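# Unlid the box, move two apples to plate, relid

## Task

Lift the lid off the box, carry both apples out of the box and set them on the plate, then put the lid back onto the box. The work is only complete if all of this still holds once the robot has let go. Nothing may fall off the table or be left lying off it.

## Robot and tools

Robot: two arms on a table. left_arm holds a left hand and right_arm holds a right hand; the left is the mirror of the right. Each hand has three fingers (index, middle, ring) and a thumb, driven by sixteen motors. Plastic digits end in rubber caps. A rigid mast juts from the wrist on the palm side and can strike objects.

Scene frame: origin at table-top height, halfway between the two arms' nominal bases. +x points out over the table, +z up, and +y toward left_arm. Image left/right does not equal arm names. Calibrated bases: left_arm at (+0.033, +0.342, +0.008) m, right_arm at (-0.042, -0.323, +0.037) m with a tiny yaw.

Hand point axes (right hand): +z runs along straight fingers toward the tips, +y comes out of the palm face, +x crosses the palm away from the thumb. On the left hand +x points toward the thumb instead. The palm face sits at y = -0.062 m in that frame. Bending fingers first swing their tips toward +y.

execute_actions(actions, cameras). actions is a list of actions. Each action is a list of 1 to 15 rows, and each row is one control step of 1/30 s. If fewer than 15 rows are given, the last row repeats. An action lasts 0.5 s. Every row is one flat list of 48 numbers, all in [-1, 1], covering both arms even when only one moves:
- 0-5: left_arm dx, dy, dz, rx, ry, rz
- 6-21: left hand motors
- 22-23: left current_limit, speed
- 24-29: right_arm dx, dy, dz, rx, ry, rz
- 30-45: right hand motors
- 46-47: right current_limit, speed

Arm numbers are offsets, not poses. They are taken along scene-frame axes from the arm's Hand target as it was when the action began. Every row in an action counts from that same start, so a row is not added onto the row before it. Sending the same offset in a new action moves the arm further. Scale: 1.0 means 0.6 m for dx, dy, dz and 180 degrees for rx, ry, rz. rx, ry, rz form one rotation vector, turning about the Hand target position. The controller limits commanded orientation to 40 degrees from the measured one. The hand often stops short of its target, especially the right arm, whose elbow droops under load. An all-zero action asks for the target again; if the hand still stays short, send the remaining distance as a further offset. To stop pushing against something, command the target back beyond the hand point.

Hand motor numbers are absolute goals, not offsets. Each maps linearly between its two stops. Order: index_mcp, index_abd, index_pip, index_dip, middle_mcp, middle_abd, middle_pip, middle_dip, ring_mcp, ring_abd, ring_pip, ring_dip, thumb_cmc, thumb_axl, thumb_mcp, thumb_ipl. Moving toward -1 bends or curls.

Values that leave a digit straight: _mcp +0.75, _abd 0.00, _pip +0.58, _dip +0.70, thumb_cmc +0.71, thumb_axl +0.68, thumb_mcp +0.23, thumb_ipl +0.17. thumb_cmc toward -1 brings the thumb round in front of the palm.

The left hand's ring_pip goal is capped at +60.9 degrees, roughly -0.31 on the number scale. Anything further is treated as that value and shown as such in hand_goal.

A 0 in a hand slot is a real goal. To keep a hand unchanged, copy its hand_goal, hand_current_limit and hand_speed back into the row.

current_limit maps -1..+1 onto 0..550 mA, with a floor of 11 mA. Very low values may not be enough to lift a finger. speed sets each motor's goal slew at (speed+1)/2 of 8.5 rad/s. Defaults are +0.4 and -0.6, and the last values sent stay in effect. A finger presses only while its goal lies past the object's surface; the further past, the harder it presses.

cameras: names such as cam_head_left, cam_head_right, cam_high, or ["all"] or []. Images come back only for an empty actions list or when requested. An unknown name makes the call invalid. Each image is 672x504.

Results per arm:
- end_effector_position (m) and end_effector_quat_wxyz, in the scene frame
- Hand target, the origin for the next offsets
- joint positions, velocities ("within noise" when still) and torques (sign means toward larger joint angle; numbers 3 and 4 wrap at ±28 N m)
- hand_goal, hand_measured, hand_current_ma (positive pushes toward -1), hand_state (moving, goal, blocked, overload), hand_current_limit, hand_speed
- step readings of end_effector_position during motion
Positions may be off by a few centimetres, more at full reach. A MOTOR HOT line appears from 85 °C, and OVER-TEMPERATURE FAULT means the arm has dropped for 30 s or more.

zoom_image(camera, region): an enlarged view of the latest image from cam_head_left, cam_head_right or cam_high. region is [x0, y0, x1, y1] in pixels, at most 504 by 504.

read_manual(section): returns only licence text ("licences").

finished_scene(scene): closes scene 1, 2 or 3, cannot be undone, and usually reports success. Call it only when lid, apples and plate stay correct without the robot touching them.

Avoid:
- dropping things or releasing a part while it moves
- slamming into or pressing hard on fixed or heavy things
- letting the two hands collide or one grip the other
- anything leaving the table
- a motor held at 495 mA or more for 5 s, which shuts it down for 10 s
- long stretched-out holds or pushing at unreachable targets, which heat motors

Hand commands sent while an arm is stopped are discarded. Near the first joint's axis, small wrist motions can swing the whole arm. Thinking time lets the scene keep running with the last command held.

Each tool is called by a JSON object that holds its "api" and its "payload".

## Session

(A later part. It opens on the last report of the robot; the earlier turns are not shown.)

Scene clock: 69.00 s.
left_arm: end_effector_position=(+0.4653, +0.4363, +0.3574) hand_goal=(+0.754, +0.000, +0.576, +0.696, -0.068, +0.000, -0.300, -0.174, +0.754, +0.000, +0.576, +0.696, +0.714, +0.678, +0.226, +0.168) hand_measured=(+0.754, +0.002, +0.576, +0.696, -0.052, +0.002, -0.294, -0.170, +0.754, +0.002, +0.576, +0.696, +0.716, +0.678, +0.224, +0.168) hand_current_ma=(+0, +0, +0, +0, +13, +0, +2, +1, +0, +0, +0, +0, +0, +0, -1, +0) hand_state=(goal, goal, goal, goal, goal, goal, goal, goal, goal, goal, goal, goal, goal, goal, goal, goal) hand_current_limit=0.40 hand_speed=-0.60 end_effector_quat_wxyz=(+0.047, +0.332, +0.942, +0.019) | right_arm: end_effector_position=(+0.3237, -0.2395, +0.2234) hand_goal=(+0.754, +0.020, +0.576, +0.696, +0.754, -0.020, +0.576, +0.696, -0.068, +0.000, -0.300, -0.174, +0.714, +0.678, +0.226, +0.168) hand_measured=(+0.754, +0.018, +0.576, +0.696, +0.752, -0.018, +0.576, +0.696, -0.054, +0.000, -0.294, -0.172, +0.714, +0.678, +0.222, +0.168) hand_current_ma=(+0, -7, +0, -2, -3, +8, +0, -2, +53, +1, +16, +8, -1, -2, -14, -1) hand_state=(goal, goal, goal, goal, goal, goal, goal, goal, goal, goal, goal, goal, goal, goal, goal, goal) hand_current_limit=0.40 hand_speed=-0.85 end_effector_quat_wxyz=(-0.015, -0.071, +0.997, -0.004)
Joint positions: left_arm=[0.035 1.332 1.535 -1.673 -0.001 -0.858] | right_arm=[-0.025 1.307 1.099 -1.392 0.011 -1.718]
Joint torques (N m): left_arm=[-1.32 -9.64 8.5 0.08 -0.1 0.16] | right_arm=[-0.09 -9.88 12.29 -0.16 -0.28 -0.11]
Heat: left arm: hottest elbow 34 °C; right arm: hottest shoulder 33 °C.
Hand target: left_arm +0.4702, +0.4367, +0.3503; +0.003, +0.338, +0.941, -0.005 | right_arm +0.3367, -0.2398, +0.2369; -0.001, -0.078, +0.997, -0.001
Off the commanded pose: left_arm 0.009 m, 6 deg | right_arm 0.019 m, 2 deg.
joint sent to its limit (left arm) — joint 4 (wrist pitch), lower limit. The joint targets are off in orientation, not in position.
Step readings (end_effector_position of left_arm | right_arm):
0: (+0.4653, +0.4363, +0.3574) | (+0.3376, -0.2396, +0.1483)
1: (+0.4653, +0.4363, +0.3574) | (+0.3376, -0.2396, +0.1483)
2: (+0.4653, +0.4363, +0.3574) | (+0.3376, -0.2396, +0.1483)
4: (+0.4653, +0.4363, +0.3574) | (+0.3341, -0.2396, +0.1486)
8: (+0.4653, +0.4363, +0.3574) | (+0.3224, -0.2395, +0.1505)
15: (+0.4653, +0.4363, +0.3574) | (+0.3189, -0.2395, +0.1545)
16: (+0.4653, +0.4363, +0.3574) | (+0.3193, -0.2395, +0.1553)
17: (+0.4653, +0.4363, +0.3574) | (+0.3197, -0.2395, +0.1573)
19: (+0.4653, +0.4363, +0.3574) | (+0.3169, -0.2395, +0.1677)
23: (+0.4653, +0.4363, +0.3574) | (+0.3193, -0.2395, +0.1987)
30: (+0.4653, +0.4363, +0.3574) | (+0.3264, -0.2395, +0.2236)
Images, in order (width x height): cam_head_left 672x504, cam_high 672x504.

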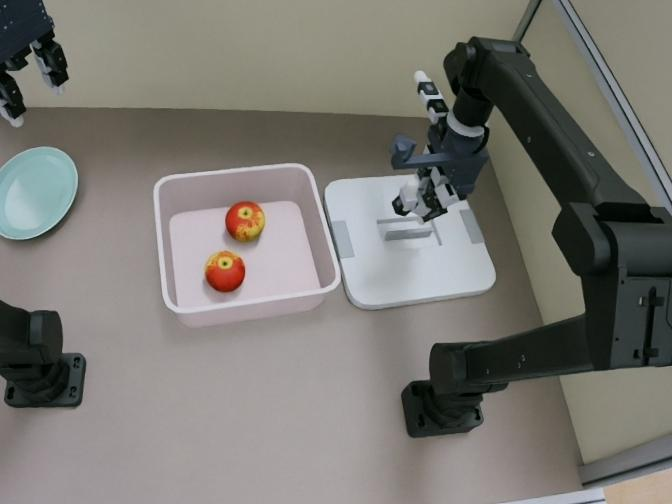

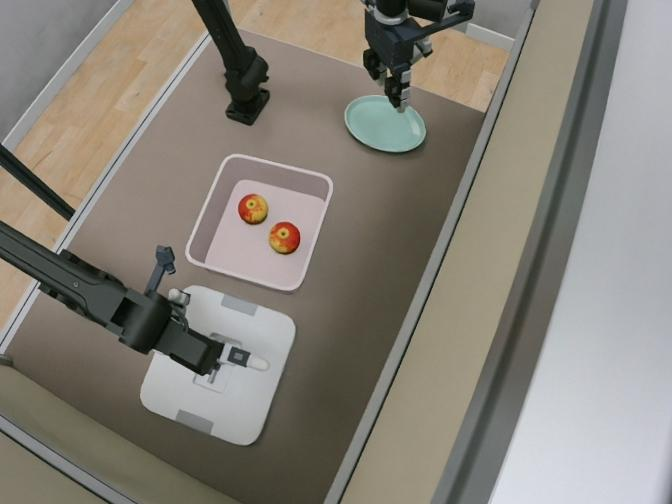

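{"api": "execute_actions", "payload": {"actions": [[[-0.01,-0.09,0,0,0,-0.094,0.754,0,0.576,0.696,-0.068,0,-0.3,-0.174,0.754,0,0.576,0.696,0.714,0.678,0.226,0.168,0.4,-0.6,-0.02,-0.03,0.1,0,0,0,0.754,0.02,0.576,0.696,0.754,-0.02,0.576,0.696,-0.068,0,-0.3,-0.174,0.714,0.678,0.226,0.168,0.4,-0.6]],[[-0.02,-0.12,0,0,0,-0.094,0.754,0,0.576,0.696,-0.068,0,-0.3,-0.174,0.754,0,0.576,0.696,0.714,0.678,0.226,0.168,0.4,-0.6,-0.02,-0.03,0.08,0,0,0,0.754,0.02,0.576,0.696,0.754,-0.02,0.576,0.696,-0.068,0,-0.3,-0.174,0.714,0.678,0.226,0.168,0.4,-0.6]],[[-0.02,-0.13,0,0,0,-0.094,0.754,0,0.576,0.696,-0.068,0,-0.3,-0.174,0.754,0,0.576,0.696,0.714,0.678,0.226,0.168,0.4,-0.6,0,0,0,0,0,0,0.754,0.02,0.576,0.696,0.754,-0.02,0.576,0.696,-0.068,0,-0.3,-0.174,0.714,0.678,0.226,0.168,0.4,-0.6]],[[-0.02,-0.13,0,0,0,-0.094,0.754,0,0.576,0.696,-0.068,0,-0.3,-0.174,0.754,0,0.576,0.696,0.714,0.678,0.226,0.168,0.4,-0.6,0,0,0,0,0,0,0.754,0.02,0.576,0.696,0.754,-0.02,0.576,0.696,-0.068,0,-0.3,-0.174,0.714,0.678,0.226,0.168,0.4,-0.6]],[[-0.02,-0.12,0,0,0,0,0.754,0,0.576,0.696,-0.068,0,-0.3,-0.174,0.754,0,0.576,0.696,0.714,0.678,0.226,0.168,0.4,-0.6,0,0,0,0,0,0,0.754,0.02,0.576,0.696,0.754,-0.02,0.576,0.696,-0.068,0,-0.3,-0.174,0.714,0.678,0.226,0.168,0.4,-0.6]]], "cameras": ["cam_head_left","cam_high"]}}

Scene clock: 74.73 s.
left_arm: end_effector_position=(+0.4061, +0.0852, +0.3387) hand_goal=(+0.754, +0.000, +0.576, +0.696, -0.068, +0.000, -0.300, -0.174, +0.754, +0.000, +0.576, +0.696, +0.714, +0.678, +0.226, +0.168) hand_measured=(+0.752, +0.002, +0.576, +0.696, -0.054, +0.002, -0.294, -0.170, +0.752, +0.002, +0.576, +0.696, +0.714, +0.678, +0.222, +0.168) hand_current_ma=(+0, +0, +0, +0, +11, +0, +2, +1, +0, +0, +0, +0, +0, +0, -1, +0) hand_state=(goal, goal, goal, goal, goal, goal, goal, goal, goal, goal, goal, goal, goal, goal, goal, goal) hand_current_limit=0.40 hand_speed=-0.60 end_effector_quat_wxyz=(+0.028, +0.810, +0.586, +0.003) | right_arm: end_effector_position=(+0.3030, -0.2722, +0.3264) hand_goal=(+0.754, +0.020, +0.576, +0.696, +0.754, -0.020, +0.576, +0.696, -0.068, +0.000, -0.300, -0.174, +0.714, +0.678, +0.226, +0.168) hand_measured=(+0.754, +0.018, +0.576, +0.696, +0.752, -0.018, +0.576, +0.696, -0.054, +0.000, -0.294, -0.172, +0.714, +0.678, +0.222, +0.168) hand_current_ma=(-1, -6, +0, -2, -3, +6, +0, -2, +53, +1, +16, +8, +0, -2, -15, -1) hand_state=(goal, goal, goal, goal, goal, goal, goal, goal, goal, goal, goal, goal, goal, goal, goal, goal) hand_current_limit=0.40 hand_speed=-0.60 end_effector_quat_wxyz=(-0.022, -0.073, +0.997, -0.001)
Joint positions: left_arm=[-0.72 1.31 1.469 -1.675 0.007 -0.402] | right_arm=[-0.124 1.248 1.317 -1.682 0.009 -1.821]
Joint torques (N m): left_arm=[-0.91 -9.7 11.41 0.13 -0.21 -0.01] | right_arm=[-0.56 -9.76 12.96 -0.17 -0.23 -0.12]
Heat: left arm: hottest elbow 34 °C; right arm: hottest shoulder 33 °C.
Hand target: left_arm +0.4162, +0.0826, +0.3503; +0.000, +0.805, +0.593, -0.005 | right_arm +0.3127, -0.2758, +0.3450; -0.001, -0.078, +0.997, -0.001
Off the commanded pose: left_arm 0.016 m, 3 deg | right_arm 0.021 m, 2 deg.
joint sent to its limit (left arm) — joint 4 (wrist pitch), lower limit. The joint targets are off in orientation, not in position.
Step readings (end_effector_position of left_arm | right_arm):
0: (+0.4653, +0.4363, +0.3574) | (+0.3237, -0.2395, +0.2234)
1: (+0.4654, +0.4360, +0.3573) | (+0.3238, -0.2395, +0.2236)
2: (+0.4664, +0.4345, +0.3563) | (+0.3229, -0.2402, +0.2248)
4: (+0.4655, +0.4276, +0.3518) | (+0.3184, -0.2435, +0.2322)
8: (+0.4632, +0.3988, +0.3422) | (+0.3139, -0.2492, +0.2578)
15: (+0.4647, +0.3840, +0.3471) | (+0.3146, -0.2540, +0.2801)
16: (+0.4646, +0.3837, +0.3474) | (+0.3144, -0.2540, +0.2801)
17: (+0.4651, +0.3794, +0.3471) | (+0.3132, -0.2546, +0.2815)
19: (+0.4620, +0.3695, +0.3451) | (+0.3090, -0.2576, +0.2879)
23: (+0.4540, +0.3315, +0.3435) | (+0.3055, -0.2678, +0.3105)
30: (+0.4521, +0.3118, +0.3489) | (+0.3050, -0.2723, +0.3263)
31: (+0.4523, +0.3114, +0.3489) | (+0.3044, -0.2722, +0.3263)
32: (+0.4522, +0.3067, +0.3486) | (+0.3039, -0.2722, +0.3263)
34: (+0.4507, +0.2956, +0.3483) | (+0.3034, -0.2721, +0.3263)
38: (+0.4430, +0.2538, +0.3459) | (+0.3032, -0.2722, +0.3264)
45: (+0.4398, +0.2337, +0.3460) | (+0.3032, -0.2722, +0.3264)
46: (+0.4398, +0.2334, +0.3460) | (+0.3030, -0.2722, +0.3264)
47: (+0.4391, +0.2289, +0.3461) | (+0.3030, -0.2722, +0.3264)
49: (+0.4374, +0.2178, +0.3470) | (+0.3030, -0.2722, +0.3264)
53: (+0.4255, +0.1784, +0.3466) | (+0.3030, -0.2722, +0.3264)
60: (+0.4196, +0.1608, +0.3459) | (+0.3030, -0.2722, +0.3264)
61: (+0.4196, +0.1603, +0.3456) | (+0.3030, -0.2722, +0.3264)
62: (+0.4185, +0.1559, +0.3453) | (+0.3030, -0.2722, +0.3264)
64: (+0.4181, +0.1456, +0.3461) | (+0.3030, -0.2722, +0.3264)
68: (+0.4082, +0.1014, +0.3426) | (+0.3030, -0.2722, +0.3264)
75: (+0.4048, +0.0846, +0.3349) | (+0.3030, -0.2722, +0.3264)
Images, in order (width x height): cam_head_left 672x504, cam_high 672x504.

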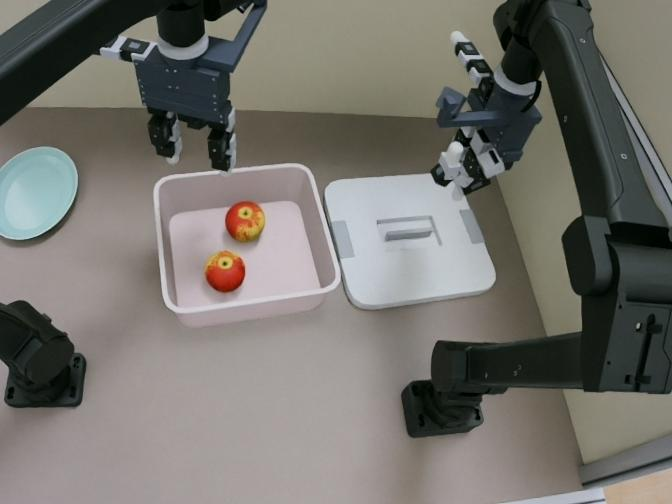

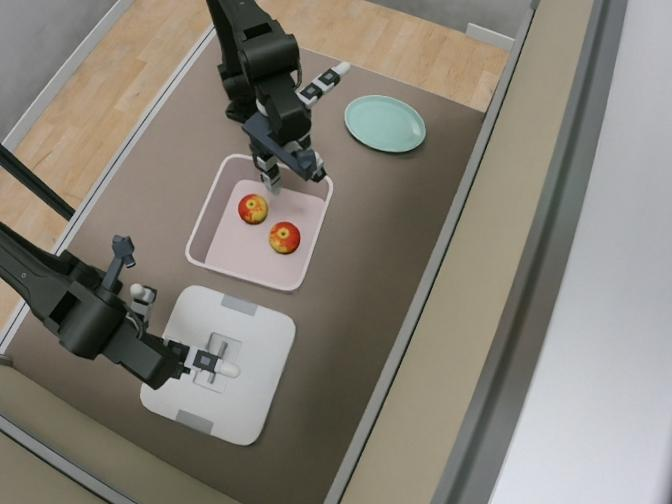

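{"api": "execute_actions", "payload": {"actions": [[[0.022,-0.093,0,0,0,0,0.754,0.17,0.576,0.696,-0.068,0,-0.3,-0.174,0.754,-0.17,0.576,0.696,0.714,0.678,0.226,0.168,0.4,-0.6,0,0,0,0,0,0,0.754,0.02,0.576,0.696,0.754,-0.02,0.576,0.696,-0.068,0,-0.3,-0.174,0.714,0.678,0.226,0.168,0.4,-0.6]],[[0,0,-0.14,0,0,0,0.754,0.17,0.576,0.696,-0.068,0,-0.3,-0.174,0.754,-0.17,0.576,0.696,0.714,0.678,0.226,0.168,0.4,-0.6,0,0,0,0,0,0,0.754,0.02,0.576,0.696,0.754,-0.02,0.576,0.696,-0.068,0,-0.3,-0.174,0.714,0.678,0.226,0.168,0.4,-0.6]]], "cameras": ["cam_head_left","cam_high"]}}

{"api": "zoom_image", "payload": {"camera": "cam_head_left", "region": [140, 130, 350, 330]}}

{"api": "zoom_image", "payload": {"camera": "cam_high", "region": [180, 140, 350, 300]}}

Scene clock: 76.63 s.
left_arm: end_effector_position=(+0.4235, +0.0299, +0.2700) hand_goal=(+0.754, +0.170, +0.576, +0.696, -0.068, +0.000, -0.300, -0.174, +0.754, -0.170, +0.576, +0.696, +0.714, +0.678, +0.226, +0.168) hand_measured=(+0.752, +0.166, +0.576, +0.696, -0.054, +0.002, -0.294, -0.170, +0.754, -0.166, +0.576, +0.696, +0.714, +0.678, +0.222, +0.168) hand_current_ma=(+0, -1, +0, +0, +10, +0, +2, +1, +0, +1, +0, +0, +0, +0, -1, +0) hand_state=(goal, goal, goal, goal, goal, goal, goal, goal, goal, goal, goal, goal, goal, goal, goal, goal) hand_current_limit=0.40 hand_speed=-0.60 end_effector_quat_wxyz=(-0.004, +0.809, +0.588, -0.007) | right_arm: end_effector_position=(+0.3030, -0.2722, +0.3264) hand_goal=(+0.754, +0.020, +0.576, +0.696, +0.754, -0.020, +0.576, +0.696, -0.068, +0.000, -0.300, -0.174, +0.714, +0.678, +0.226, +0.168) hand_measured=(+0.754, +0.018, +0.576, +0.696, +0.752, -0.018, +0.576, +0.696, -0.054, +0.000, -0.294, -0.172, +0.714, +0.678, +0.222, +0.168) hand_current_ma=(-1, -6, +0, -2, -3, +6, +0, -2, +53, +1, +16, +8, +0, -2, -15, -1) hand_state=(goal, goal, goal, goal, goal, goal, goal, goal, goal, goal, goal, goal, goal, goal, goal, goal) hand_current_limit=0.40 hand_speed=-0.60 end_effector_quat_wxyz=(-0.022, -0.073, +0.997, -0.001)
Joint positions: left_arm=[-0.788 1.471 1.463 -1.572 0.013 -0.473] | right_arm=[-0.124 1.248 1.317 -1.682 0.009 -1.821]
Joint torques (N m): left_arm=[-1.26 -12.98 8.66 0.69 -0.01 -0.01] | right_arm=[-0.5 -9.76 12.97 -0.2 -0.22 -0.13]
Heat: left arm: hottest elbow 34 °C; right arm: hottest shoulder 33 °C.
Hand target: left_arm +0.4293, +0.0267, +0.2662; +0.000, +0.805, +0.593, -0.005 | right_arm +0.3127, -0.2758, +0.3450; -0.001, -0.078, +0.997, -0.001
Off the commanded pose: left_arm 0.008 m, 1 deg | right_arm 0.021 m, 2 deg.
Step readings (end_effector_position of left_arm | right_arm):
0: (+0.4061, +0.0852, +0.3387) | (+0.3030, -0.2722, +0.3264)
1: (+0.4062, +0.0851, +0.3391) | (+0.3030, -0.2722, +0.3264)
2: (+0.4072, +0.0832, +0.3401) | (+0.3030, -0.2722, +0.3264)
4: (+0.4130, +0.0748, +0.3459) | (+0.3030, -0.2722, +0.3264)
8: (+0.4210, +0.0453, +0.3487) | (+0.3030, -0.2722, +0.3264)
15: (+0.4212, +0.0335, +0.3354) | (+0.3030, -0.2722, +0.3264)
16: (+0.4212, +0.0336, +0.3354) | (+0.3030, -0.2722, +0.3264)
17: (+0.4214, +0.0337, +0.3346) | (+0.3030, -0.2722, +0.3264)
19: (+0.4231, +0.0321, +0.3272) | (+0.3030, -0.2722, +0.3264)
23: (+0.4201, +0.0338, +0.2916) | (+0.3030, -0.2722, +0.3264)
30: (+0.4229, +0.0305, +0.2698) | (+0.3030, -0.2722, +0.3264)
Images, in order (width x height): cam_head_left 672x504, cam_high 672x504.

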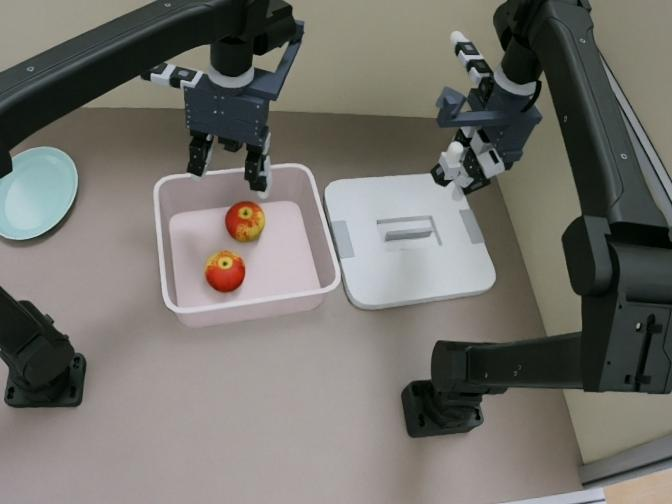

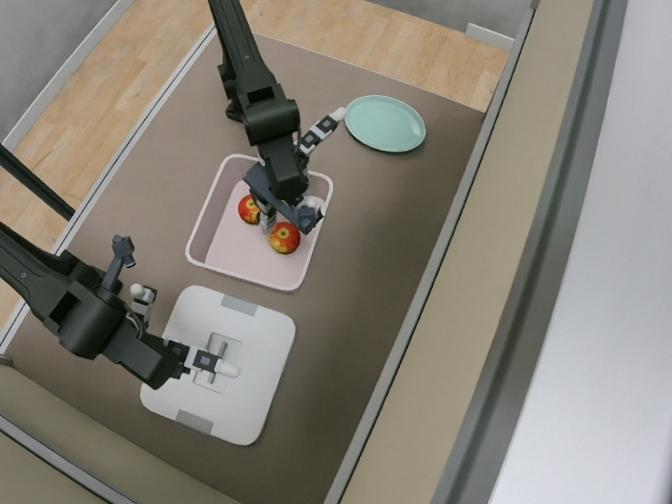

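Scaled by 2.400 from the camera's 672x504 image, which has a finer 960x720 frame.

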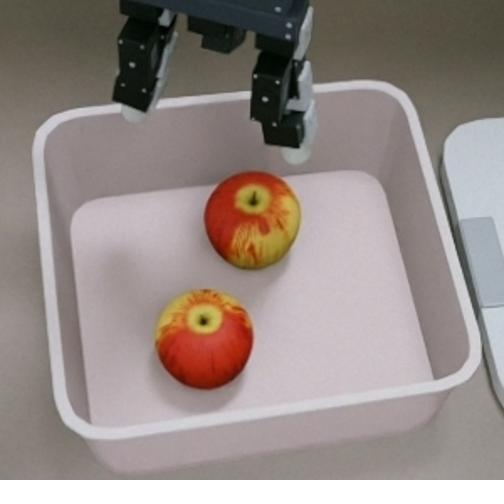

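Scaled by 2.965 from the camera's 672x504 image, which has a finer 960x720 frame.

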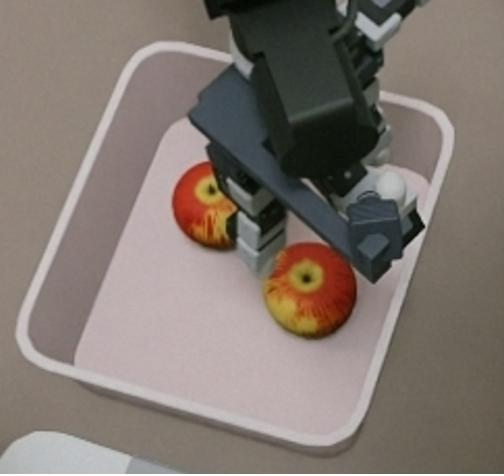

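{"api": "execute_actions", "payload": {"actions": [[[0,-0.03,-0.1,0,0,0,0.754,0.17,0.576,0.696,-0.068,0,-0.3,-0.174,0.754,-0.17,0.576,0.696,0.714,0.678,0.226,0.168,0.4,-0.6,0,0,0,0,0,0,0.754,0.02,0.576,0.696,0.754,-0.02,0.576,0.696,-0.068,0,-0.3,-0.174,0.714,0.678,0.226,0.168,0.4,-0.6]]], "cameras": ["cam_head_left","cam_high"]}}

{"api": "zoom_image", "payload": {"camera": "cam_head_left", "region": [140, 130, 350, 330]}}

Scene clock: 79.80 s.
left_arm: end_effector_position=(+0.4279, +0.0170, +0.2113) hand_goal=(+0.754, +0.170, +0.576, +0.696, -0.068, +0.000, -0.300, -0.174, +0.754, -0.170, +0.576, +0.696, +0.714, +0.678, +0.226, +0.168) hand_measured=(+0.752, +0.166, +0.576, +0.696, -0.054, +0.002, -0.294, -0.170, +0.754, -0.166, +0.576, +0.696, +0.714, +0.678, +0.222, +0.168) hand_current_ma=(+0, -1, +0, +0, +10, +0, +2, +1, +0, +1, +0, +0, +0, +0, -1, +0) hand_state=(goal, goal, goal, goal, goal, goal, goal, goal, goal, goal, goal, goal, goal, goal, goal, goal) hand_current_limit=0.40 hand_speed=-0.60 end_effector_quat_wxyz=(-0.003, +0.805, +0.593, -0.007) | right_arm: end_effector_position=(+0.3030, -0.2722, +0.3264) hand_goal=(+0.754, +0.020, +0.576, +0.696, +0.754, -0.020, +0.576, +0.696, -0.068, +0.000, -0.300, -0.174, +0.714, +0.678, +0.226, +0.168) hand_measured=(+0.754, +0.018, +0.576, +0.696, +0.752, -0.018, +0.576, +0.696, -0.054, +0.000, -0.294, -0.172, +0.714, +0.678, +0.222, +0.168) hand_current_ma=(-1, -6, +0, -2, -3, +6, +0, -2, +53, +1, +16, +8, +0, -2, -15, -1) hand_state=(goal, goal, goal, goal, goal, goal, goal, goal, goal, goal, goal, goal, goal, goal, goal, goal) hand_current_limit=0.40 hand_speed=-0.60 end_effector_quat_wxyz=(-0.022, -0.073, +0.997, -0.001)
Joint positions: left_arm=[-0.803 1.517 1.358 -1.42 0.013 -0.5] | right_arm=[-0.124 1.248 1.317 -1.682 0.009 -1.821]
Joint torques (N m): left_arm=[-2.26 -13.1 8.57 0.7 -0.07 -0.02] | right_arm=[-0.5 -9.7 12.96 -0.17 -0.22 -0.12]
Heat: left arm: hottest elbow 34 °C; right arm: hottest shoulder 33 °C.
Hand target: left_arm +0.4293, +0.0087, +0.2063; +0.000, +0.805, +0.593, -0.005 | right_arm +0.3127, -0.2758, +0.3450; -0.001, -0.078, +0.997, -0.001
Off the commanded pose: left_arm 0.010 m, 0 deg | right_arm 0.021 m, 2 deg.
Step readings (end_effector_position of left_arm | right_arm):
0: (+0.4235, +0.0299, +0.2700) | (+0.3030, -0.2722, +0.3264)
1: (+0.4234, +0.0301, +0.2698) | (+0.3030, -0.2722, +0.3264)
2: (+0.4246, +0.0291, +0.2676) | (+0.3030, -0.2722, +0.3264)
4: (+0.4269, +0.0250, +0.2594) | (+0.3030, -0.2722, +0.3264)
8: (+0.4246, +0.0224, +0.2287) | (+0.3030, -0.2722, +0.3264)
15: (+0.4273, +0.0173, +0.2111) | (+0.3030, -0.2722, +0.3264)
Images, in order (width x height): cam_head_left 672x504, cam_high 672x504.

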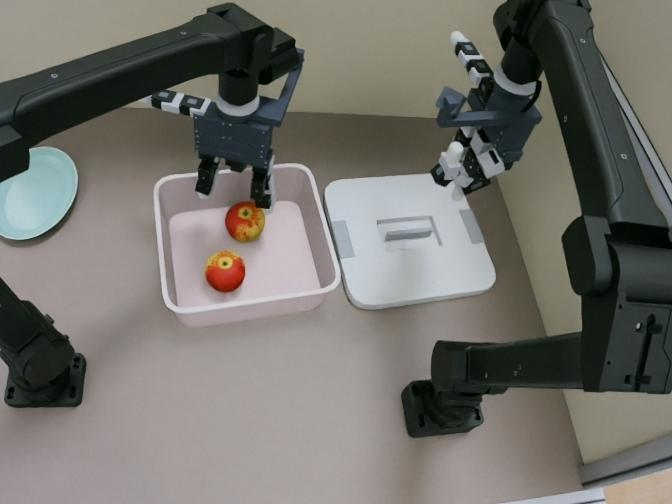

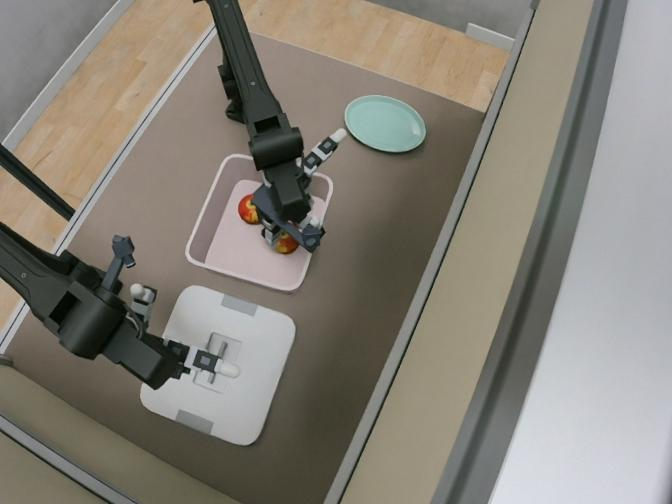

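Scaled by 2.400 from the camera's 672x504 image, which has a finer 960x720 frame.

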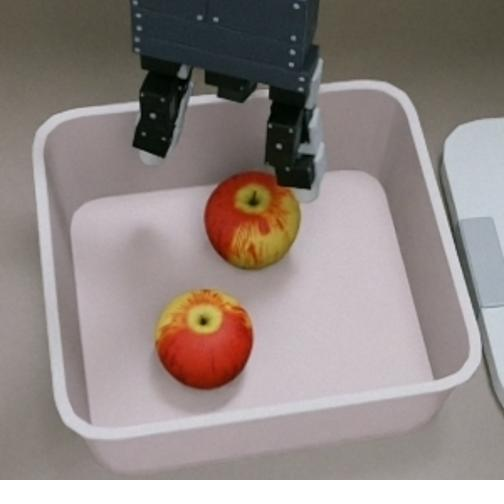

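{"api": "execute_actions", "payload": {"actions": [[[0,-0.022,-0.08,0,0,0,0.754,0.17,0.576,0.696,-0.068,0,-0.3,-0.174,0.754,-0.17,0.576,0.696,0.714,0.678,0.226,0.168,0.4,-0.6,0,0,0,0,0,0,0.754,0.02,0.576,0.696,0.754,-0.02,0.576,0.696,-0.068,0,-0.3,-0.174,0.714,0.678,0.226,0.168,0.4,-0.6]]], "cameras": ["cam_head_left"]}}

{"api": "zoom_image", "payload": {"camera": "cam_head_left", "region": [140, 130, 350, 330]}}

Scene clock: 80.97 s.
left_arm: end_effector_position=(+0.4278, +0.0026, +0.1653) hand_goal=(+0.754, +0.170, +0.576, +0.696, -0.068, +0.000, -0.300, -0.174, +0.754, -0.170, +0.576, +0.696, +0.714, +0.678, +0.226, +0.168) hand_measured=(+0.752, +0.166, +0.576, +0.696, -0.054, +0.002, -0.294, -0.170, +0.754, -0.168, +0.576, +0.696, +0.714, +0.678, +0.222, +0.168) hand_current_ma=(+0, -1, +0, +0, +10, +0, +2, +1, +0, +0, +0, +0, +0, +0, -1, +0) hand_state=(goal, goal, goal, goal, goal, goal, goal, goal, goal, goal, goal, goal, goal, goal, goal, goal) hand_current_limit=0.40 hand_speed=-0.60 end_effector_quat_wxyz=(-0.001, +0.806, +0.592, -0.008) | right_arm: end_effector_position=(+0.3030, -0.2722, +0.3264) hand_goal=(+0.754, +0.020, +0.576, +0.696, +0.754, -0.020, +0.576, +0.696, -0.068, +0.000, -0.300, -0.174, +0.714, +0.678, +0.226, +0.168) hand_measured=(+0.754, +0.018, +0.576, +0.696, +0.752, -0.018, +0.576, +0.696, -0.054, +0.000, -0.294, -0.172, +0.714, +0.678, +0.222, +0.168) hand_current_ma=(-1, -6, +0, -2, -3, +6, +0, -2, +53, +1, +16, +8, +0, -2, -15, -1) hand_state=(goal, goal, goal, goal, goal, goal, goal, goal, goal, goal, goal, goal, goal, goal, goal, goal) hand_current_limit=0.40 hand_speed=-0.60 end_effector_quat_wxyz=(-0.022, -0.073, +0.997, -0.001)
Joint positions: left_arm=[-0.824 1.567 1.292 -1.3 0.015 -0.52] | right_arm=[-0.124 1.248 1.317 -1.682 0.009 -1.821]
Joint torques (N m): left_arm=[-2.14 -13.45 8.25 0.7 -0.09 -0.02] | right_arm=[-0.56 -9.76 12.96 -0.18 -0.22 -0.13]
Heat: left arm: hottest elbow 34 °C; right arm: hottest shoulder 33 °C.
Hand target: left_arm +0.4295, -0.0044, +0.1583; +0.000, +0.805, +0.593, -0.005 | right_arm +0.3127, -0.2758, +0.3450; -0.001, -0.078, +0.997, -0.001
Off the commanded pose: left_arm 0.010 m, 0 deg | right_arm 0.021 m, 2 deg.
Step readings (end_effector_position of left_arm | right_arm):
0: (+0.4279, +0.0170, +0.2113) | (+0.3030, -0.2722, +0.3264)
1: (+0.4282, +0.0167, +0.2114) | (+0.3030, -0.2722, +0.3264)
2: (+0.4288, +0.0161, +0.2103) | (+0.3030, -0.2722, +0.3264)
4: (+0.4307, +0.0123, +0.2050) | (+0.3030, -0.2722, +0.3264)
8: (+0.4275, +0.0066, +0.1834) | (+0.3030, -0.2722, +0.3264)
15: (+0.4276, +0.0027, +0.1652) | (+0.3030, -0.2722, +0.3264)
Images, in order (width x height): cam_head_left 672x504.

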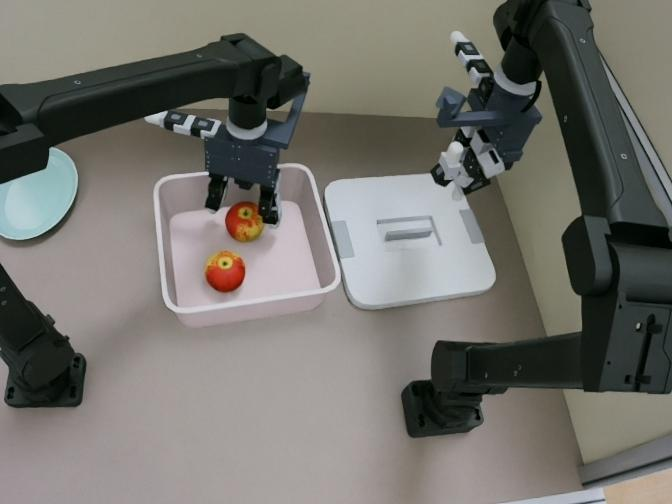

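Scaled by 2.400 from the camera's 672x504 image, which has a finer 960x720 frame.

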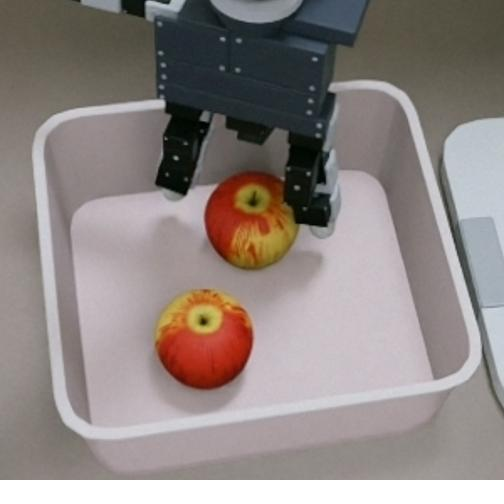

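{"api": "execute_actions", "payload": {"actions": [[[0,-0.004,-0.022,0,0,0,0.754,0.17,0.576,0.696,-0.068,0,-0.3,-0.174,0.754,-0.17,0.576,0.696,0.714,0.678,0.226,0.168,0.4,-0.6,0,0,0,0,0,0,0.754,0.02,0.576,0.696,0.754,-0.02,0.576,0.696,-0.068,0,-0.3,-0.174,0.714,0.678,0.226,0.168,0.4,-0.6]],[[0,0,0,0,0,0,0.754,-0.2,0.576,0.696,-0.068,0,-0.3,-0.174,0.754,0.2,0.576,0.696,0.714,0.678,0.226,0.168,0.6,-0.88,0,0,0,0,0,0,0.754,0.02,0.576,0.696,0.754,-0.02,0.576,0.696,-0.068,0,-0.3,-0.174,0.714,0.678,0.226,0.168,0.4,-0.6]],[[0,0,0,0,0,0,0.754,-0.2,0.576,0.696,-0.068,0,-0.3,-0.174,0.754,0.2,0.576,0.696,0.714,0.678,0.226,0.168,0.6,-0.88,0,0,0,0,0,0,0.754,0.02,0.576,0.696,0.754,-0.02,0.576,0.696,-0.068,0,-0.3,-0.174,0.714,0.678,0.226,0.168,0.4,-0.6]]]}}

{"api": "execute_actions", "payload": {"actions": [], "cameras": ["cam_head_left"]}}

{"api": "zoom_image", "payload": {"camera": "cam_head_left", "region": [140, 130, 350, 330]}}

Scene clock: 83.13 s.
left_arm: end_effector_position=(+0.4299, -0.0023, +0.1594) hand_goal=(+0.754, -0.200, +0.576, +0.696, -0.068, +0.000, -0.300, -0.174, +0.754, +0.200, +0.576, +0.696, +0.714, +0.678, +0.226, +0.168) hand_measured=(+0.752, +0.072, +0.576, +0.696, -0.054, +0.002, -0.294, -0.170, +0.754, -0.062, +0.576, +0.696, +0.714, +0.678, +0.222, +0.168) hand_current_ma=(+0, +440, +0, +0, +10, +0, +2, +1, +0, -440, +0, +0, +0, +0, -1, +0) hand_state=(goal, blocked, goal, goal, goal, goal, goal, goal, goal, blocked, goal, goal, goal, goal, goal, goal) hand_current_limit=0.60 hand_speed=-0.88 end_effector_quat_wxyz=(+0.008, +0.806, +0.592, -0.007) | right_arm: end_effector_position=(+0.3030, -0.2722, +0.3264) hand_goal=(+0.754, +0.020, +0.576, +0.696, +0.754, -0.020, +0.576, +0.696, -0.068, +0.000, -0.300, -0.174, +0.714, +0.678, +0.226, +0.168) hand_measured=(+0.754, +0.018, +0.576, +0.696, +0.752, -0.018, +0.576, +0.696, -0.054, +0.000, -0.294, -0.172, +0.714, +0.678, +0.222, +0.168) hand_current_ma=(-1, -6, +0, -2, -3, +6, +0, -2, +53, +1, +16, +8, +0, -2, -15, -1) hand_state=(goal, goal, goal, goal, goal, goal, goal, goal, goal, goal, goal, goal, goal, goal, goal, goal) hand_current_limit=0.40 hand_speed=-0.60 end_effector_quat_wxyz=(-0.022, -0.073, +0.997, -0.001)
Joint positions: left_arm=[-0.828 1.573 1.28 -1.264 0.015 -0.523] | right_arm=[-0.124 1.248 1.317 -1.682 0.009 -1.821]
Joint torques (N m): left_arm=[-2.08 -12.81 7.72 0.65 -0.11 -0.01] | right_arm=[-0.56 -9.7 12.96 -0.17 -0.22 -0.12]
Heat: left arm: hottest elbow 34 °C; right arm: hottest shoulder 33 °C.
Hand target: left_arm +0.4293, -0.0069, +0.1451; +0.000, +0.805, +0.593, -0.005 | right_arm +0.3127, -0.2758, +0.3450; -0.001, -0.078, +0.997, -0.001
Off the commanded pose: left_arm 0.015 m, 1 deg | right_arm 0.021 m, 2 deg.
Step readings (end_effector_position of left_arm | right_arm):
0: (+0.4278, +0.0026, +0.1653) | (+0.3030, -0.2722, +0.3264)
1: (+0.4280, +0.0021, +0.1654) | (+0.3030, -0.2722, +0.3264)
2: (+0.4281, +0.0019, +0.1654) | (+0.3030, -0.2722, +0.3264)
4: (+0.4290, +0.0003, +0.1651) | (+0.3030, -0.2722, +0.3264)
8: (+0.4294, -0.0016, +0.1627) | (+0.3030, -0.2722, +0.3264)
15: (+0.4291, -0.0015, +0.1593) | (+0.3030, -0.2722, +0.3264)
16: (+0.4294, -0.0018, +0.1592) | (+0.3030, -0.2722, +0.3264)
17: (+0.4294, -0.0018, +0.1592) | (+0.3030, -0.2722, +0.3264)
19: (+0.4294, -0.0018, +0.1592) | (+0.3030, -0.2722, +0.3264)
23: (+0.4299, -0.0023, +0.1594) | (+0.3030, -0.2722, +0.3264)
30: (+0.4299, -0.0023, +0.1594) | (+0.3030, -0.2722, +0.3264)
31: (+0.4299, -0.0023, +0.1594) | (+0.3030, -0.2722, +0.3264)
32: (+0.4299, -0.0023, +0.1594) | (+0.3030, -0.2722, +0.3264)
34: (+0.4299, -0.0023, +0.1594) | (+0.3030, -0.2722, +0.3264)
38: (+0.4299, -0.0023, +0.1594) | (+0.3030, -0.2722, +0.3264)
45: (+0.4299, -0.0023, +0.1594) | (+0.3030, -0.2722, +0.3264)

Scene clock: 83.13 s.
left_arm: end_effector_position=(+0.4299, -0.0023, +0.1594) hand_goal=(+0.754, -0.200, +0.576, +0.696, -0.068, +0.000, -0.300, -0.174, +0.754, +0.200, +0.576, +0.696, +0.714, +0.678, +0.226, +0.168) hand_measured=(+0.752, +0.072, +0.576, +0.696, -0.054, +0.002, -0.294, -0.170, +0.754, -0.062, +0.576, +0.696, +0.714, +0.678, +0.222, +0.168) hand_current_ma=(+0, +440, +0, +0, +10, +0, +2, +1, +0, -440, +0, +0, +0, +0, -1, +0) hand_state=(goal, blocked, goal, goal, goal, goal, goal, goal, goal, blocked, goal, goal, goal, goal, goal, goal) hand_current_limit=0.60 hand_speed=-0.88 end_effector_quat_wxyz=(+0.008, +0.806, +0.592, -0.007) | right_arm: end_effector_position=(+0.3030, -0.2722, +0.3264) hand_goal=(+0.754, +0.020, +0.576, +0.696, +0.754, -0.020, +0.576, +0.696, -0.068, +0.000, -0.300, -0.174, +0.714, +0.678, +0.226, +0.168) hand_measured=(+0.754, +0.018, +0.576, +0.696, +0.752, -0.018, +0.576, +0.696, -0.054, +0.000, -0.294, -0.172, +0.714, +0.678, +0.222, +0.168) hand_current_ma=(-1, -6, +0, -2, -3, +6, +0, -2, +53, +1, +16, +8, +0, -2, -15, -1) hand_state=(goal, goal, goal, goal, goal, goal, goal, goal, goal, goal, goal, goal, goal, goal, goal, goal) hand_current_limit=0.40 hand_speed=-0.60 end_effector_quat_wxyz=(-0.022, -0.073, +0.997, -0.001)
Joint positions: left_arm=[-0.828 1.573 1.28 -1.264 0.015 -0.523] | right_arm=[-0.124 1.248 1.317 -1.682 0.009 -1.821]
Joint velocities: within noise
Joint torques (N m): left_arm=[-2.08 -12.81 7.72 0.65 -0.11 -0.01] | right_arm=[-0.56 -9.7 12.96 -0.17 -0.22 -0.12]
Heat: left arm: hottest elbow 34 °C; right arm: hottest shoulder 33 °C.
Hand target: left_arm +0.4293, -0.0069, +0.1451; +0.000, +0.805, +0.593, -0.005 | right_arm +0.3127, -0.2758, +0.3450; -0.001, -0.078, +0.997, -0.001
Off the commanded pose: left_arm 0.015 m, 1 deg | right_arm 0.021 m, 2 deg.
Images, in order (width x height): cam_head_left 672x504.

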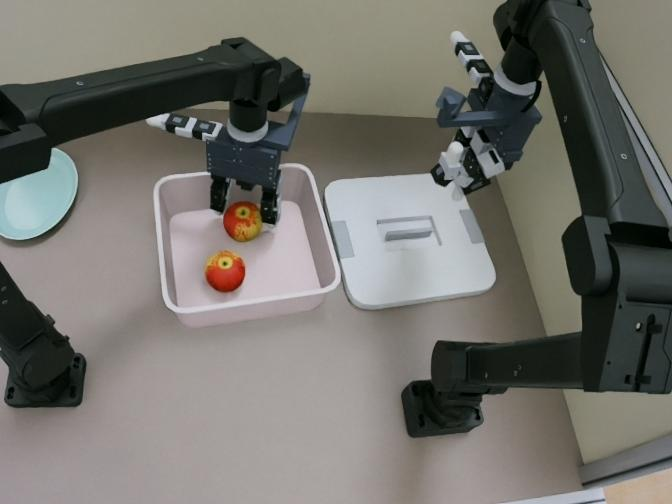

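Scaled by 2.400 from the camera's 672x504 image, which has a finer 960x720 frame.

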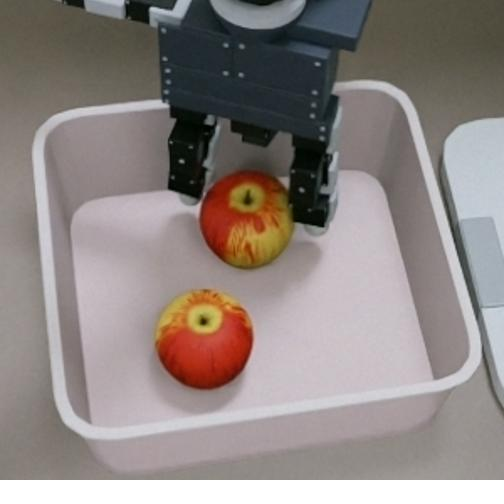

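{"api": "execute_actions", "payload": {"actions": [[[0,0,0.06,0,0,0,0.754,-0.2,0.576,0.696,-0.068,0,-0.3,-0.174,0.754,0.2,0.576,0.696,0.714,0.678,0.226,0.168,0.6,-0.88,0,0,0,0,0,0,0.754,0.02,0.576,0.696,0.754,-0.02,0.576,0.696,-0.068,0,-0.3,-0.174,0.714,0.678,0.226,0.168,0.4,-0.6]],[[0,0,0.1,0,0,0,0.754,-0.2,0.576,0.696,-0.068,0,-0.3,-0.174,0.754,0.2,0.576,0.696,0.714,0.678,0.226,0.168,0.6,-0.88,0,0,0,0,0,0,0.754,0.02,0.576,0.696,0.754,-0.02,0.576,0.696,-0.068,0,-0.3,-0.174,0.714,0.678,0.226,0.168,0.4,-0.6]],[[0,0,0.12,0,0,0,0.754,-0.2,0.576,0.696,-0.068,0,-0.3,-0.174,0.754,0.2,0.576,0.696,0.714,0.678,0.226,0.168,0.6,-0.88,0,0,0,0,0,0,0.754,0.02,0.576,0.696,0.754,-0.02,0.576,0.696,-0.068,0,-0.3,-0.174,0.714,0.678,0.226,0.168,0.4,-0.6]]], "cameras": ["cam_head_left"]}}

Scene clock: 85.50 s.
left_arm: end_effector_position=(+0.4264, +0.0017, +0.3052) hand_goal=(+0.754, -0.200, +0.576, +0.696, -0.068, +0.000, -0.300, -0.174, +0.754, +0.200, +0.576, +0.696, +0.714, +0.678, +0.226, +0.168) hand_measured=(+0.754, -0.196, +0.576, +0.696, -0.054, +0.002, -0.294, -0.170, +0.754, +0.196, +0.578, +0.696, +0.714, +0.678, +0.222, +0.168) hand_current_ma=(+0, +1, +0, +0, +10, +0, +2, +1, +0, -1, +0, +0, +0, +0, -2, +0) hand_state=(goal, goal, goal, goal, goal, goal, goal, goal, goal, goal, goal, goal, goal, goal, goal, goal) hand_current_limit=0.60 hand_speed=-0.88 end_effector_quat_wxyz=(-0.004, +0.806, +0.593, -0.008) | right_arm: end_effector_position=(+0.3030, -0.2722, +0.3264) hand_goal=(+0.754, +0.020, +0.576, +0.696, +0.754, -0.020, +0.576, +0.696, -0.068, +0.000, -0.300, -0.174, +0.714, +0.678, +0.226, +0.168) hand_measured=(+0.754, +0.018, +0.576, +0.696, +0.752, -0.018, +0.576, +0.696, -0.054, +0.000, -0.294, -0.172, +0.714, +0.678, +0.222, +0.168) hand_current_ma=(-1, -6, +0, -2, -3, +6, +0, -2, +53, +1, +16, +8, +0, -2, -15, -1) hand_state=(goal, goal, goal, goal, goal, goal, goal, goal, goal, goal, goal, goal, goal, goal, goal, goal) hand_current_limit=0.40 hand_speed=-0.60 end_effector_quat_wxyz=(-0.022, -0.073, +0.997, -0.001)
Joint positions: left_arm=[-0.828 1.536 1.628 -1.672 0.015 -0.525] | right_arm=[-0.124 1.248 1.317 -1.682 0.009 -1.821]
Joint torques (N m): left_arm=[-2.08 -13.92 10.93 -0.17 -0.15 -0.01] | right_arm=[-0.56 -9.76 12.96 -0.18 -0.22 -0.13]
Heat: left arm: hottest elbow 34 °C; right arm: hottest shoulder 32 °C.
Hand target: left_arm +0.4294, -0.0067, +0.3132; +0.000, +0.805, +0.593, -0.005 | right_arm +0.3127, -0.2758, +0.3450; -0.001, -0.078, +0.997, -0.001
Off the commanded pose: left_arm 0.012 m, 1 deg | right_arm 0.021 m, 2 deg.
joint sent to its limit (left arm) — joint 4 (wrist pitch), lower limit. The joint targets still meet the commanded pose.
Step readings (end_effector_position of left_arm | right_arm):
0: (+0.4299, -0.0023, +0.1594) | (+0.3030, -0.2722, +0.3264)
1: (+0.4299, -0.0023, +0.1594) | (+0.3030, -0.2722, +0.3264)
2: (+0.4297, -0.0020, +0.1593) | (+0.3030, -0.2722, +0.3264)
4: (+0.4293, -0.0016, +0.1600) | (+0.3030, -0.2722, +0.3264)
8: (+0.4260, +0.0024, +0.1656) | (+0.3030, -0.2722, +0.3264)
15: (+0.4261, +0.0020, +0.1682) | (+0.3030, -0.2722, +0.3264)
16: (+0.4263, +0.0017, +0.1687) | (+0.3030, -0.2722, +0.3264)
17: (+0.4259, +0.0022, +0.1705) | (+0.3030, -0.2722, +0.3264)
19: (+0.4229, +0.0055, +0.1772) | (+0.3030, -0.2722, +0.3264)
23: (+0.4227, +0.0060, +0.2013) | (+0.3030, -0.2722, +0.3264)
30: (+0.4283, -0.0004, +0.2315) | (+0.3030, -0.2722, +0.3264)
31: (+0.4280, +0.0000, +0.2322) | (+0.3030, -0.2722, +0.3264)
32: (+0.4269, +0.0010, +0.2344) | (+0.3030, -0.2722, +0.3264)
34: (+0.4229, +0.0054, +0.2450) | (+0.3030, -0.2722, +0.3264)
38: (+0.4263, +0.0020, +0.2827) | (+0.3030, -0.2722, +0.3264)
45: (+0.4279, +0.0000, +0.3058) | (+0.3030, -0.2722, +0.3264)
Images, in order (width x height): cam_head_left 672x504.

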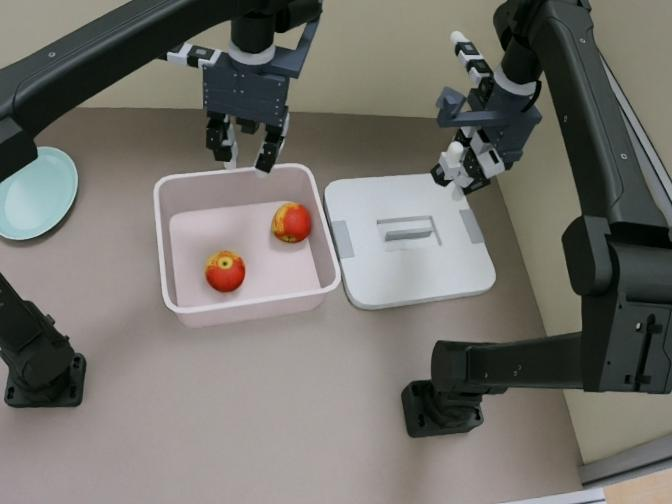

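{"api": "execute_actions", "payload": {"actions": [[[-0.111,0.069,-0.02,0,0,0.075,0.754,0.17,0.576,0.696,-0.068,0,-0.3,-0.174,0.754,-0.17,0.576,0.696,0.714,0.678,0.226,0.168,0.4,-0.6,0,0,0,0,0,0,0.754,0.02,0.576,0.696,0.754,-0.02,0.576,0.696,-0.068,0,-0.3,-0.174,0.714,0.678,0.226,0.168,0.4,-0.6]],[[-0.111,0.069,-0.08,0,0,0.075,0.754,0.17,0.576,0.696,-0.068,0,-0.3,-0.174,0.754,-0.17,0.576,0.696,0.714,0.678,0.226,0.168,0.4,-0.6,0,0,0,0,0,0,0.754,0.02,0.576,0.696,0.754,-0.02,0.576,0.696,-0.068,0,-0.3,-0.174,0.714,0.678,0.226,0.168,0.4,-0.6]]], "cameras": ["cam_head_left","cam_high"]}}

{"api": "zoom_image", "payload": {"camera": "cam_head_left", "region": [140, 130, 350, 330]}}

Scene clock: 89.27 s.
left_arm: end_effector_position=(+0.2967, +0.0789, +0.2515) hand_goal=(+0.754, +0.170, +0.576, +0.696, -0.068, +0.000, -0.300, -0.174, +0.754, -0.170, +0.576, +0.696, +0.714, +0.678, +0.226, +0.168) hand_measured=(+0.752, +0.166, +0.576, +0.696, -0.056, +0.002, -0.294, -0.170, +0.752, -0.168, +0.578, +0.696, +0.714, +0.678, +0.222, +0.168) hand_current_ma=(+0, -1, +0, +0, +8, +0, +2, +1, +0, +0, +0, +0, +0, +0, -2, +0) hand_state=(goal, goal, goal, goal, goal, goal, goal, goal, goal, goal, goal, goal, goal, goal, goal, goal) hand_current_limit=0.40 hand_speed=-0.60 end_effector_quat_wxyz=(-0.010, +0.646, +0.764, -0.007) | right_arm: end_effector_position=(+0.3030, -0.2722, +0.3264) hand_goal=(+0.754, +0.020, +0.576, +0.696, +0.754, -0.020, +0.576, +0.696, -0.068, +0.000, -0.300, -0.174, +0.714, +0.678, +0.226, +0.168) hand_measured=(+0.754, +0.018, +0.576, +0.696, +0.752, -0.018, +0.576, +0.696, -0.054, +0.000, -0.294, -0.172, +0.714, +0.678, +0.222, +0.168) hand_current_ma=(-1, -6, +0, -2, -3, +6, +0, -2, +53, +1, +16, +8, +0, -2, -15, -1) hand_state=(goal, goal, goal, goal, goal, goal, goal, goal, goal, goal, goal, goal, goal, goal, goal, goal) hand_current_limit=0.40 hand_speed=-0.60 end_effector_quat_wxyz=(-0.022, -0.073, +0.997, -0.001)
Joint positions: left_arm=[-1.011 1.268 1.217 -1.535 0.019 -1.177] | right_arm=[-0.124 1.248 1.317 -1.682 0.009 -1.821]
Joint torques (N m): left_arm=[-2.08 -10.7 7.94 0.57 -0.27 -0.03] | right_arm=[-0.5 -9.76 12.96 -0.18 -0.22 -0.13]
Heat: left arm: hottest elbow 34 °C; right arm: hottest shoulder 32 °C.
Hand target: left_arm +0.2962, +0.0760, +0.2531; +0.001, +0.644, +0.765, -0.005 | right_arm +0.3127, -0.2758, +0.3450; -0.001, -0.078, +0.997, -0.001
Off the commanded pose: left_arm 0.003 m, 1 deg | right_arm 0.021 m, 2 deg.
Step readings (end_effector_position of left_arm | right_arm):
0: (+0.4264, +0.0017, +0.3052) | (+0.3030, -0.2722, +0.3264)
1: (+0.4263, +0.0018, +0.3052) | (+0.3030, -0.2722, +0.3264)
2: (+0.4252, +0.0032, +0.3044) | (+0.3030, -0.2722, +0.3264)
4: (+0.4178, +0.0090, +0.2996) | (+0.3030, -0.2722, +0.3264)
8: (+0.3814, +0.0262, +0.2903) | (+0.3030, -0.2722, +0.3264)
15: (+0.3629, +0.0326, +0.3031) | (+0.3030, -0.2722, +0.3264)
16: (+0.3625, +0.0343, +0.3028) | (+0.3030, -0.2722, +0.3264)
17: (+0.3604, +0.0348, +0.2994) | (+0.3030, -0.2722, +0.3264)
19: (+0.3503, +0.0445, +0.2850) | (+0.3030, -0.2722, +0.3264)
23: (+0.3125, +0.0715, +0.2514) | (+0.3030, -0.2722, +0.3264)
30: (+0.2974, +0.0751, +0.2493) | (+0.3030, -0.2722, +0.3264)
Images, in order (width x height): cam_head_left 672x504, cam_high 672x504.

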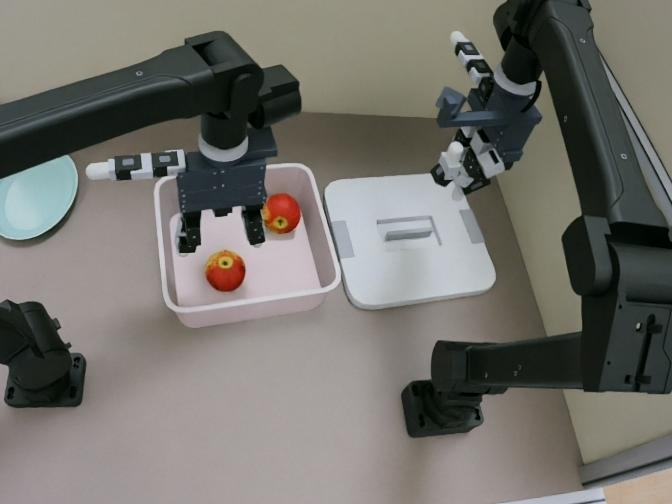

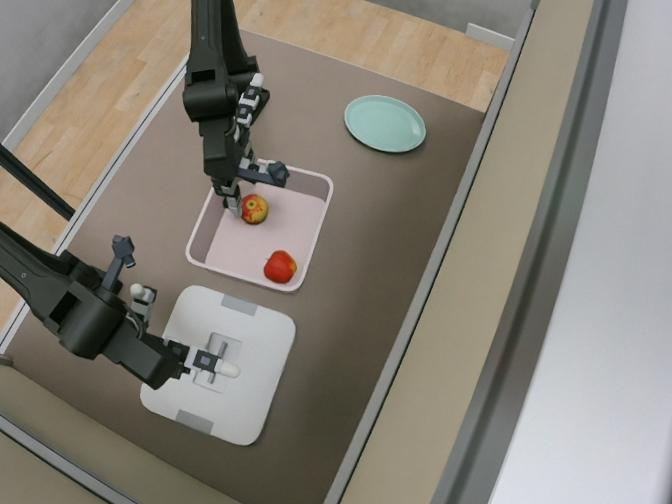

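Scaled by 2.400 from the camera's 672x504 image, which has a finer 960x720 frame.

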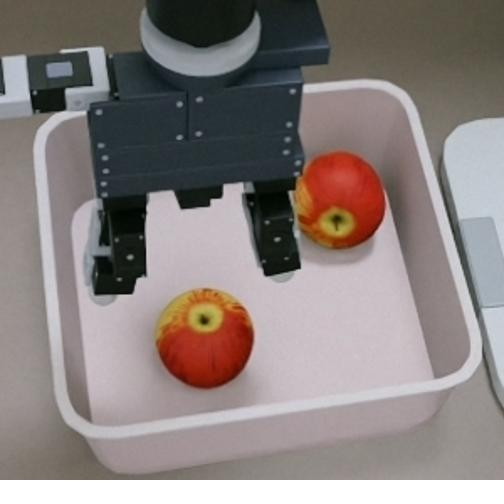

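{"api": "execute_actions", "payload": {"actions": [[[0.03,-0.002,-0.11,0,0,0,0.754,0.17,0.576,0.696,-0.068,0,-0.3,-0.174,0.754,-0.17,0.576,0.696,0.714,0.678,0.226,0.168,0.4,-0.6,0,0,0,0,0,0,0.754,0.02,0.576,0.696,0.754,-0.02,0.576,0.696,-0.068,0,-0.3,-0.174,0.714,0.678,0.226,0.168,0.4,-0.6]]], "cameras": ["cam_head_left"]}}

{"api": "zoom_image", "payload": {"camera": "cam_head_left", "region": [140, 130, 350, 330]}}

Scene clock: 90.63 s.
left_arm: end_effector_position=(+0.3067, +0.0763, +0.1910) hand_goal=(+0.754, +0.170, +0.576, +0.696, -0.068, +0.000, -0.300, -0.174, +0.754, -0.170, +0.576, +0.696, +0.714, +0.678, +0.226, +0.168) hand_measured=(+0.752, +0.166, +0.576, +0.696, -0.056, +0.002, -0.294, -0.170, +0.752, -0.168, +0.578, +0.696, +0.714, +0.678, +0.222, +0.168) hand_current_ma=(+0, -1, +0, +0, +8, +0, +2, +1, +0, +0, +0, +0, +0, +0, -2, +0) hand_state=(goal, goal, goal, goal, goal, goal, goal, goal, goal, goal, goal, goal, goal, goal, goal, goal) hand_current_limit=0.40 hand_speed=-0.60 end_effector_quat_wxyz=(-0.001, +0.647, +0.762, -0.008) | right_arm: end_effector_position=(+0.3030, -0.2722, +0.3264) hand_goal=(+0.754, +0.020, +0.576, +0.696, +0.754, -0.020, +0.576, +0.696, -0.068, +0.000, -0.300, -0.174, +0.714, +0.678, +0.226, +0.168) hand_measured=(+0.754, +0.018, +0.576, +0.696, +0.752, -0.018, +0.576, +0.696, -0.054, +0.000, -0.294, -0.172, +0.714, +0.678, +0.222, +0.168) hand_current_ma=(-1, -6, +0, -2, -3, +6, +0, -2, +53, +1, +16, +8, +0, -2, -15, -1) hand_state=(goal, goal, goal, goal, goal, goal, goal, goal, goal, goal, goal, goal, goal, goal, goal, goal) hand_current_limit=0.40 hand_speed=-0.60 end_effector_quat_wxyz=(-0.022, -0.073, +0.997, -0.001)
Joint positions: left_arm=[-0.992 1.298 1.083 -1.354 0.016 -1.155] | right_arm=[-0.124 1.248 1.317 -1.682 0.009 -1.821]
Joint torques (N m): left_arm=[-0.5 -8.94 8.27 0.62 -0.26 0.15] | right_arm=[-0.56 -9.64 12.94 -0.2 -0.22 -0.12]
Heat: left arm: hottest elbow 34 °C; right arm: hottest shoulder 32 °C.
Hand target: left_arm +0.3142, +0.0749, +0.1870; +0.001, +0.644, +0.765, -0.005 | right_arm +0.3127, -0.2758, +0.3450; -0.001, -0.078, +0.997, -0.001
Off the commanded pose: left_arm 0.009 m, 1 deg | right_arm 0.021 m, 2 deg.
Step readings (end_effector_position of left_arm | right_arm):
0: (+0.2967, +0.0789, +0.2515) | (+0.3030, -0.2722, +0.3264)
1: (+0.2967, +0.0789, +0.2509) | (+0.3030, -0.2722, +0.3264)
2: (+0.2975, +0.0777, +0.2479) | (+0.3030, -0.2722, +0.3264)
4: (+0.2997, +0.0754, +0.2357) | (+0.3030, -0.2722, +0.3264)
8: (+0.2995, +0.0807, +0.2031) | (+0.3030, -0.2722, +0.3264)
15: (+0.3059, +0.0775, +0.1910) | (+0.3030, -0.2722, +0.3264)
Images, in order (width x height): cam_head_left 672x504.

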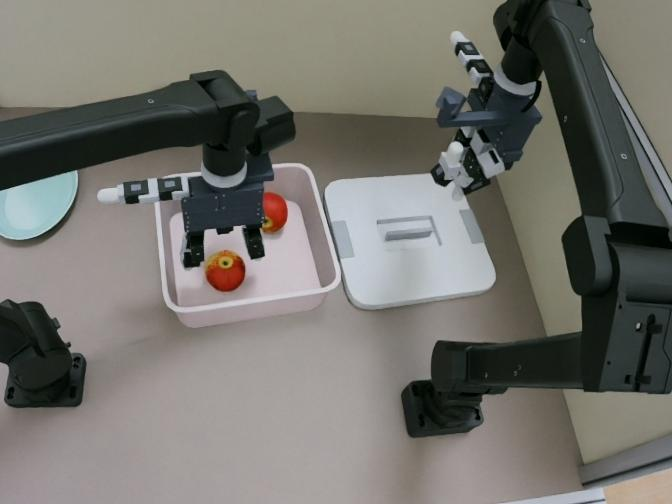

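Scaled by 2.400 from the camera's 672x504 image, which has a finer 960x720 frame.

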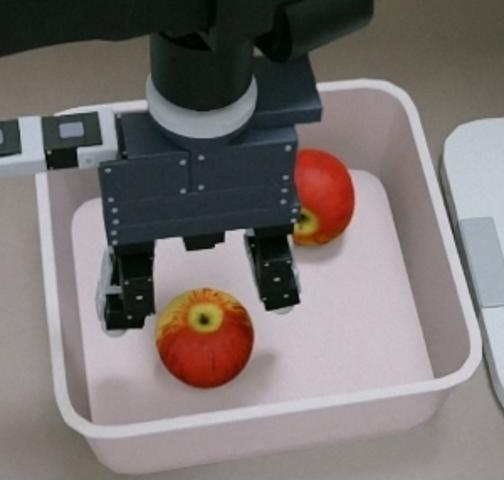

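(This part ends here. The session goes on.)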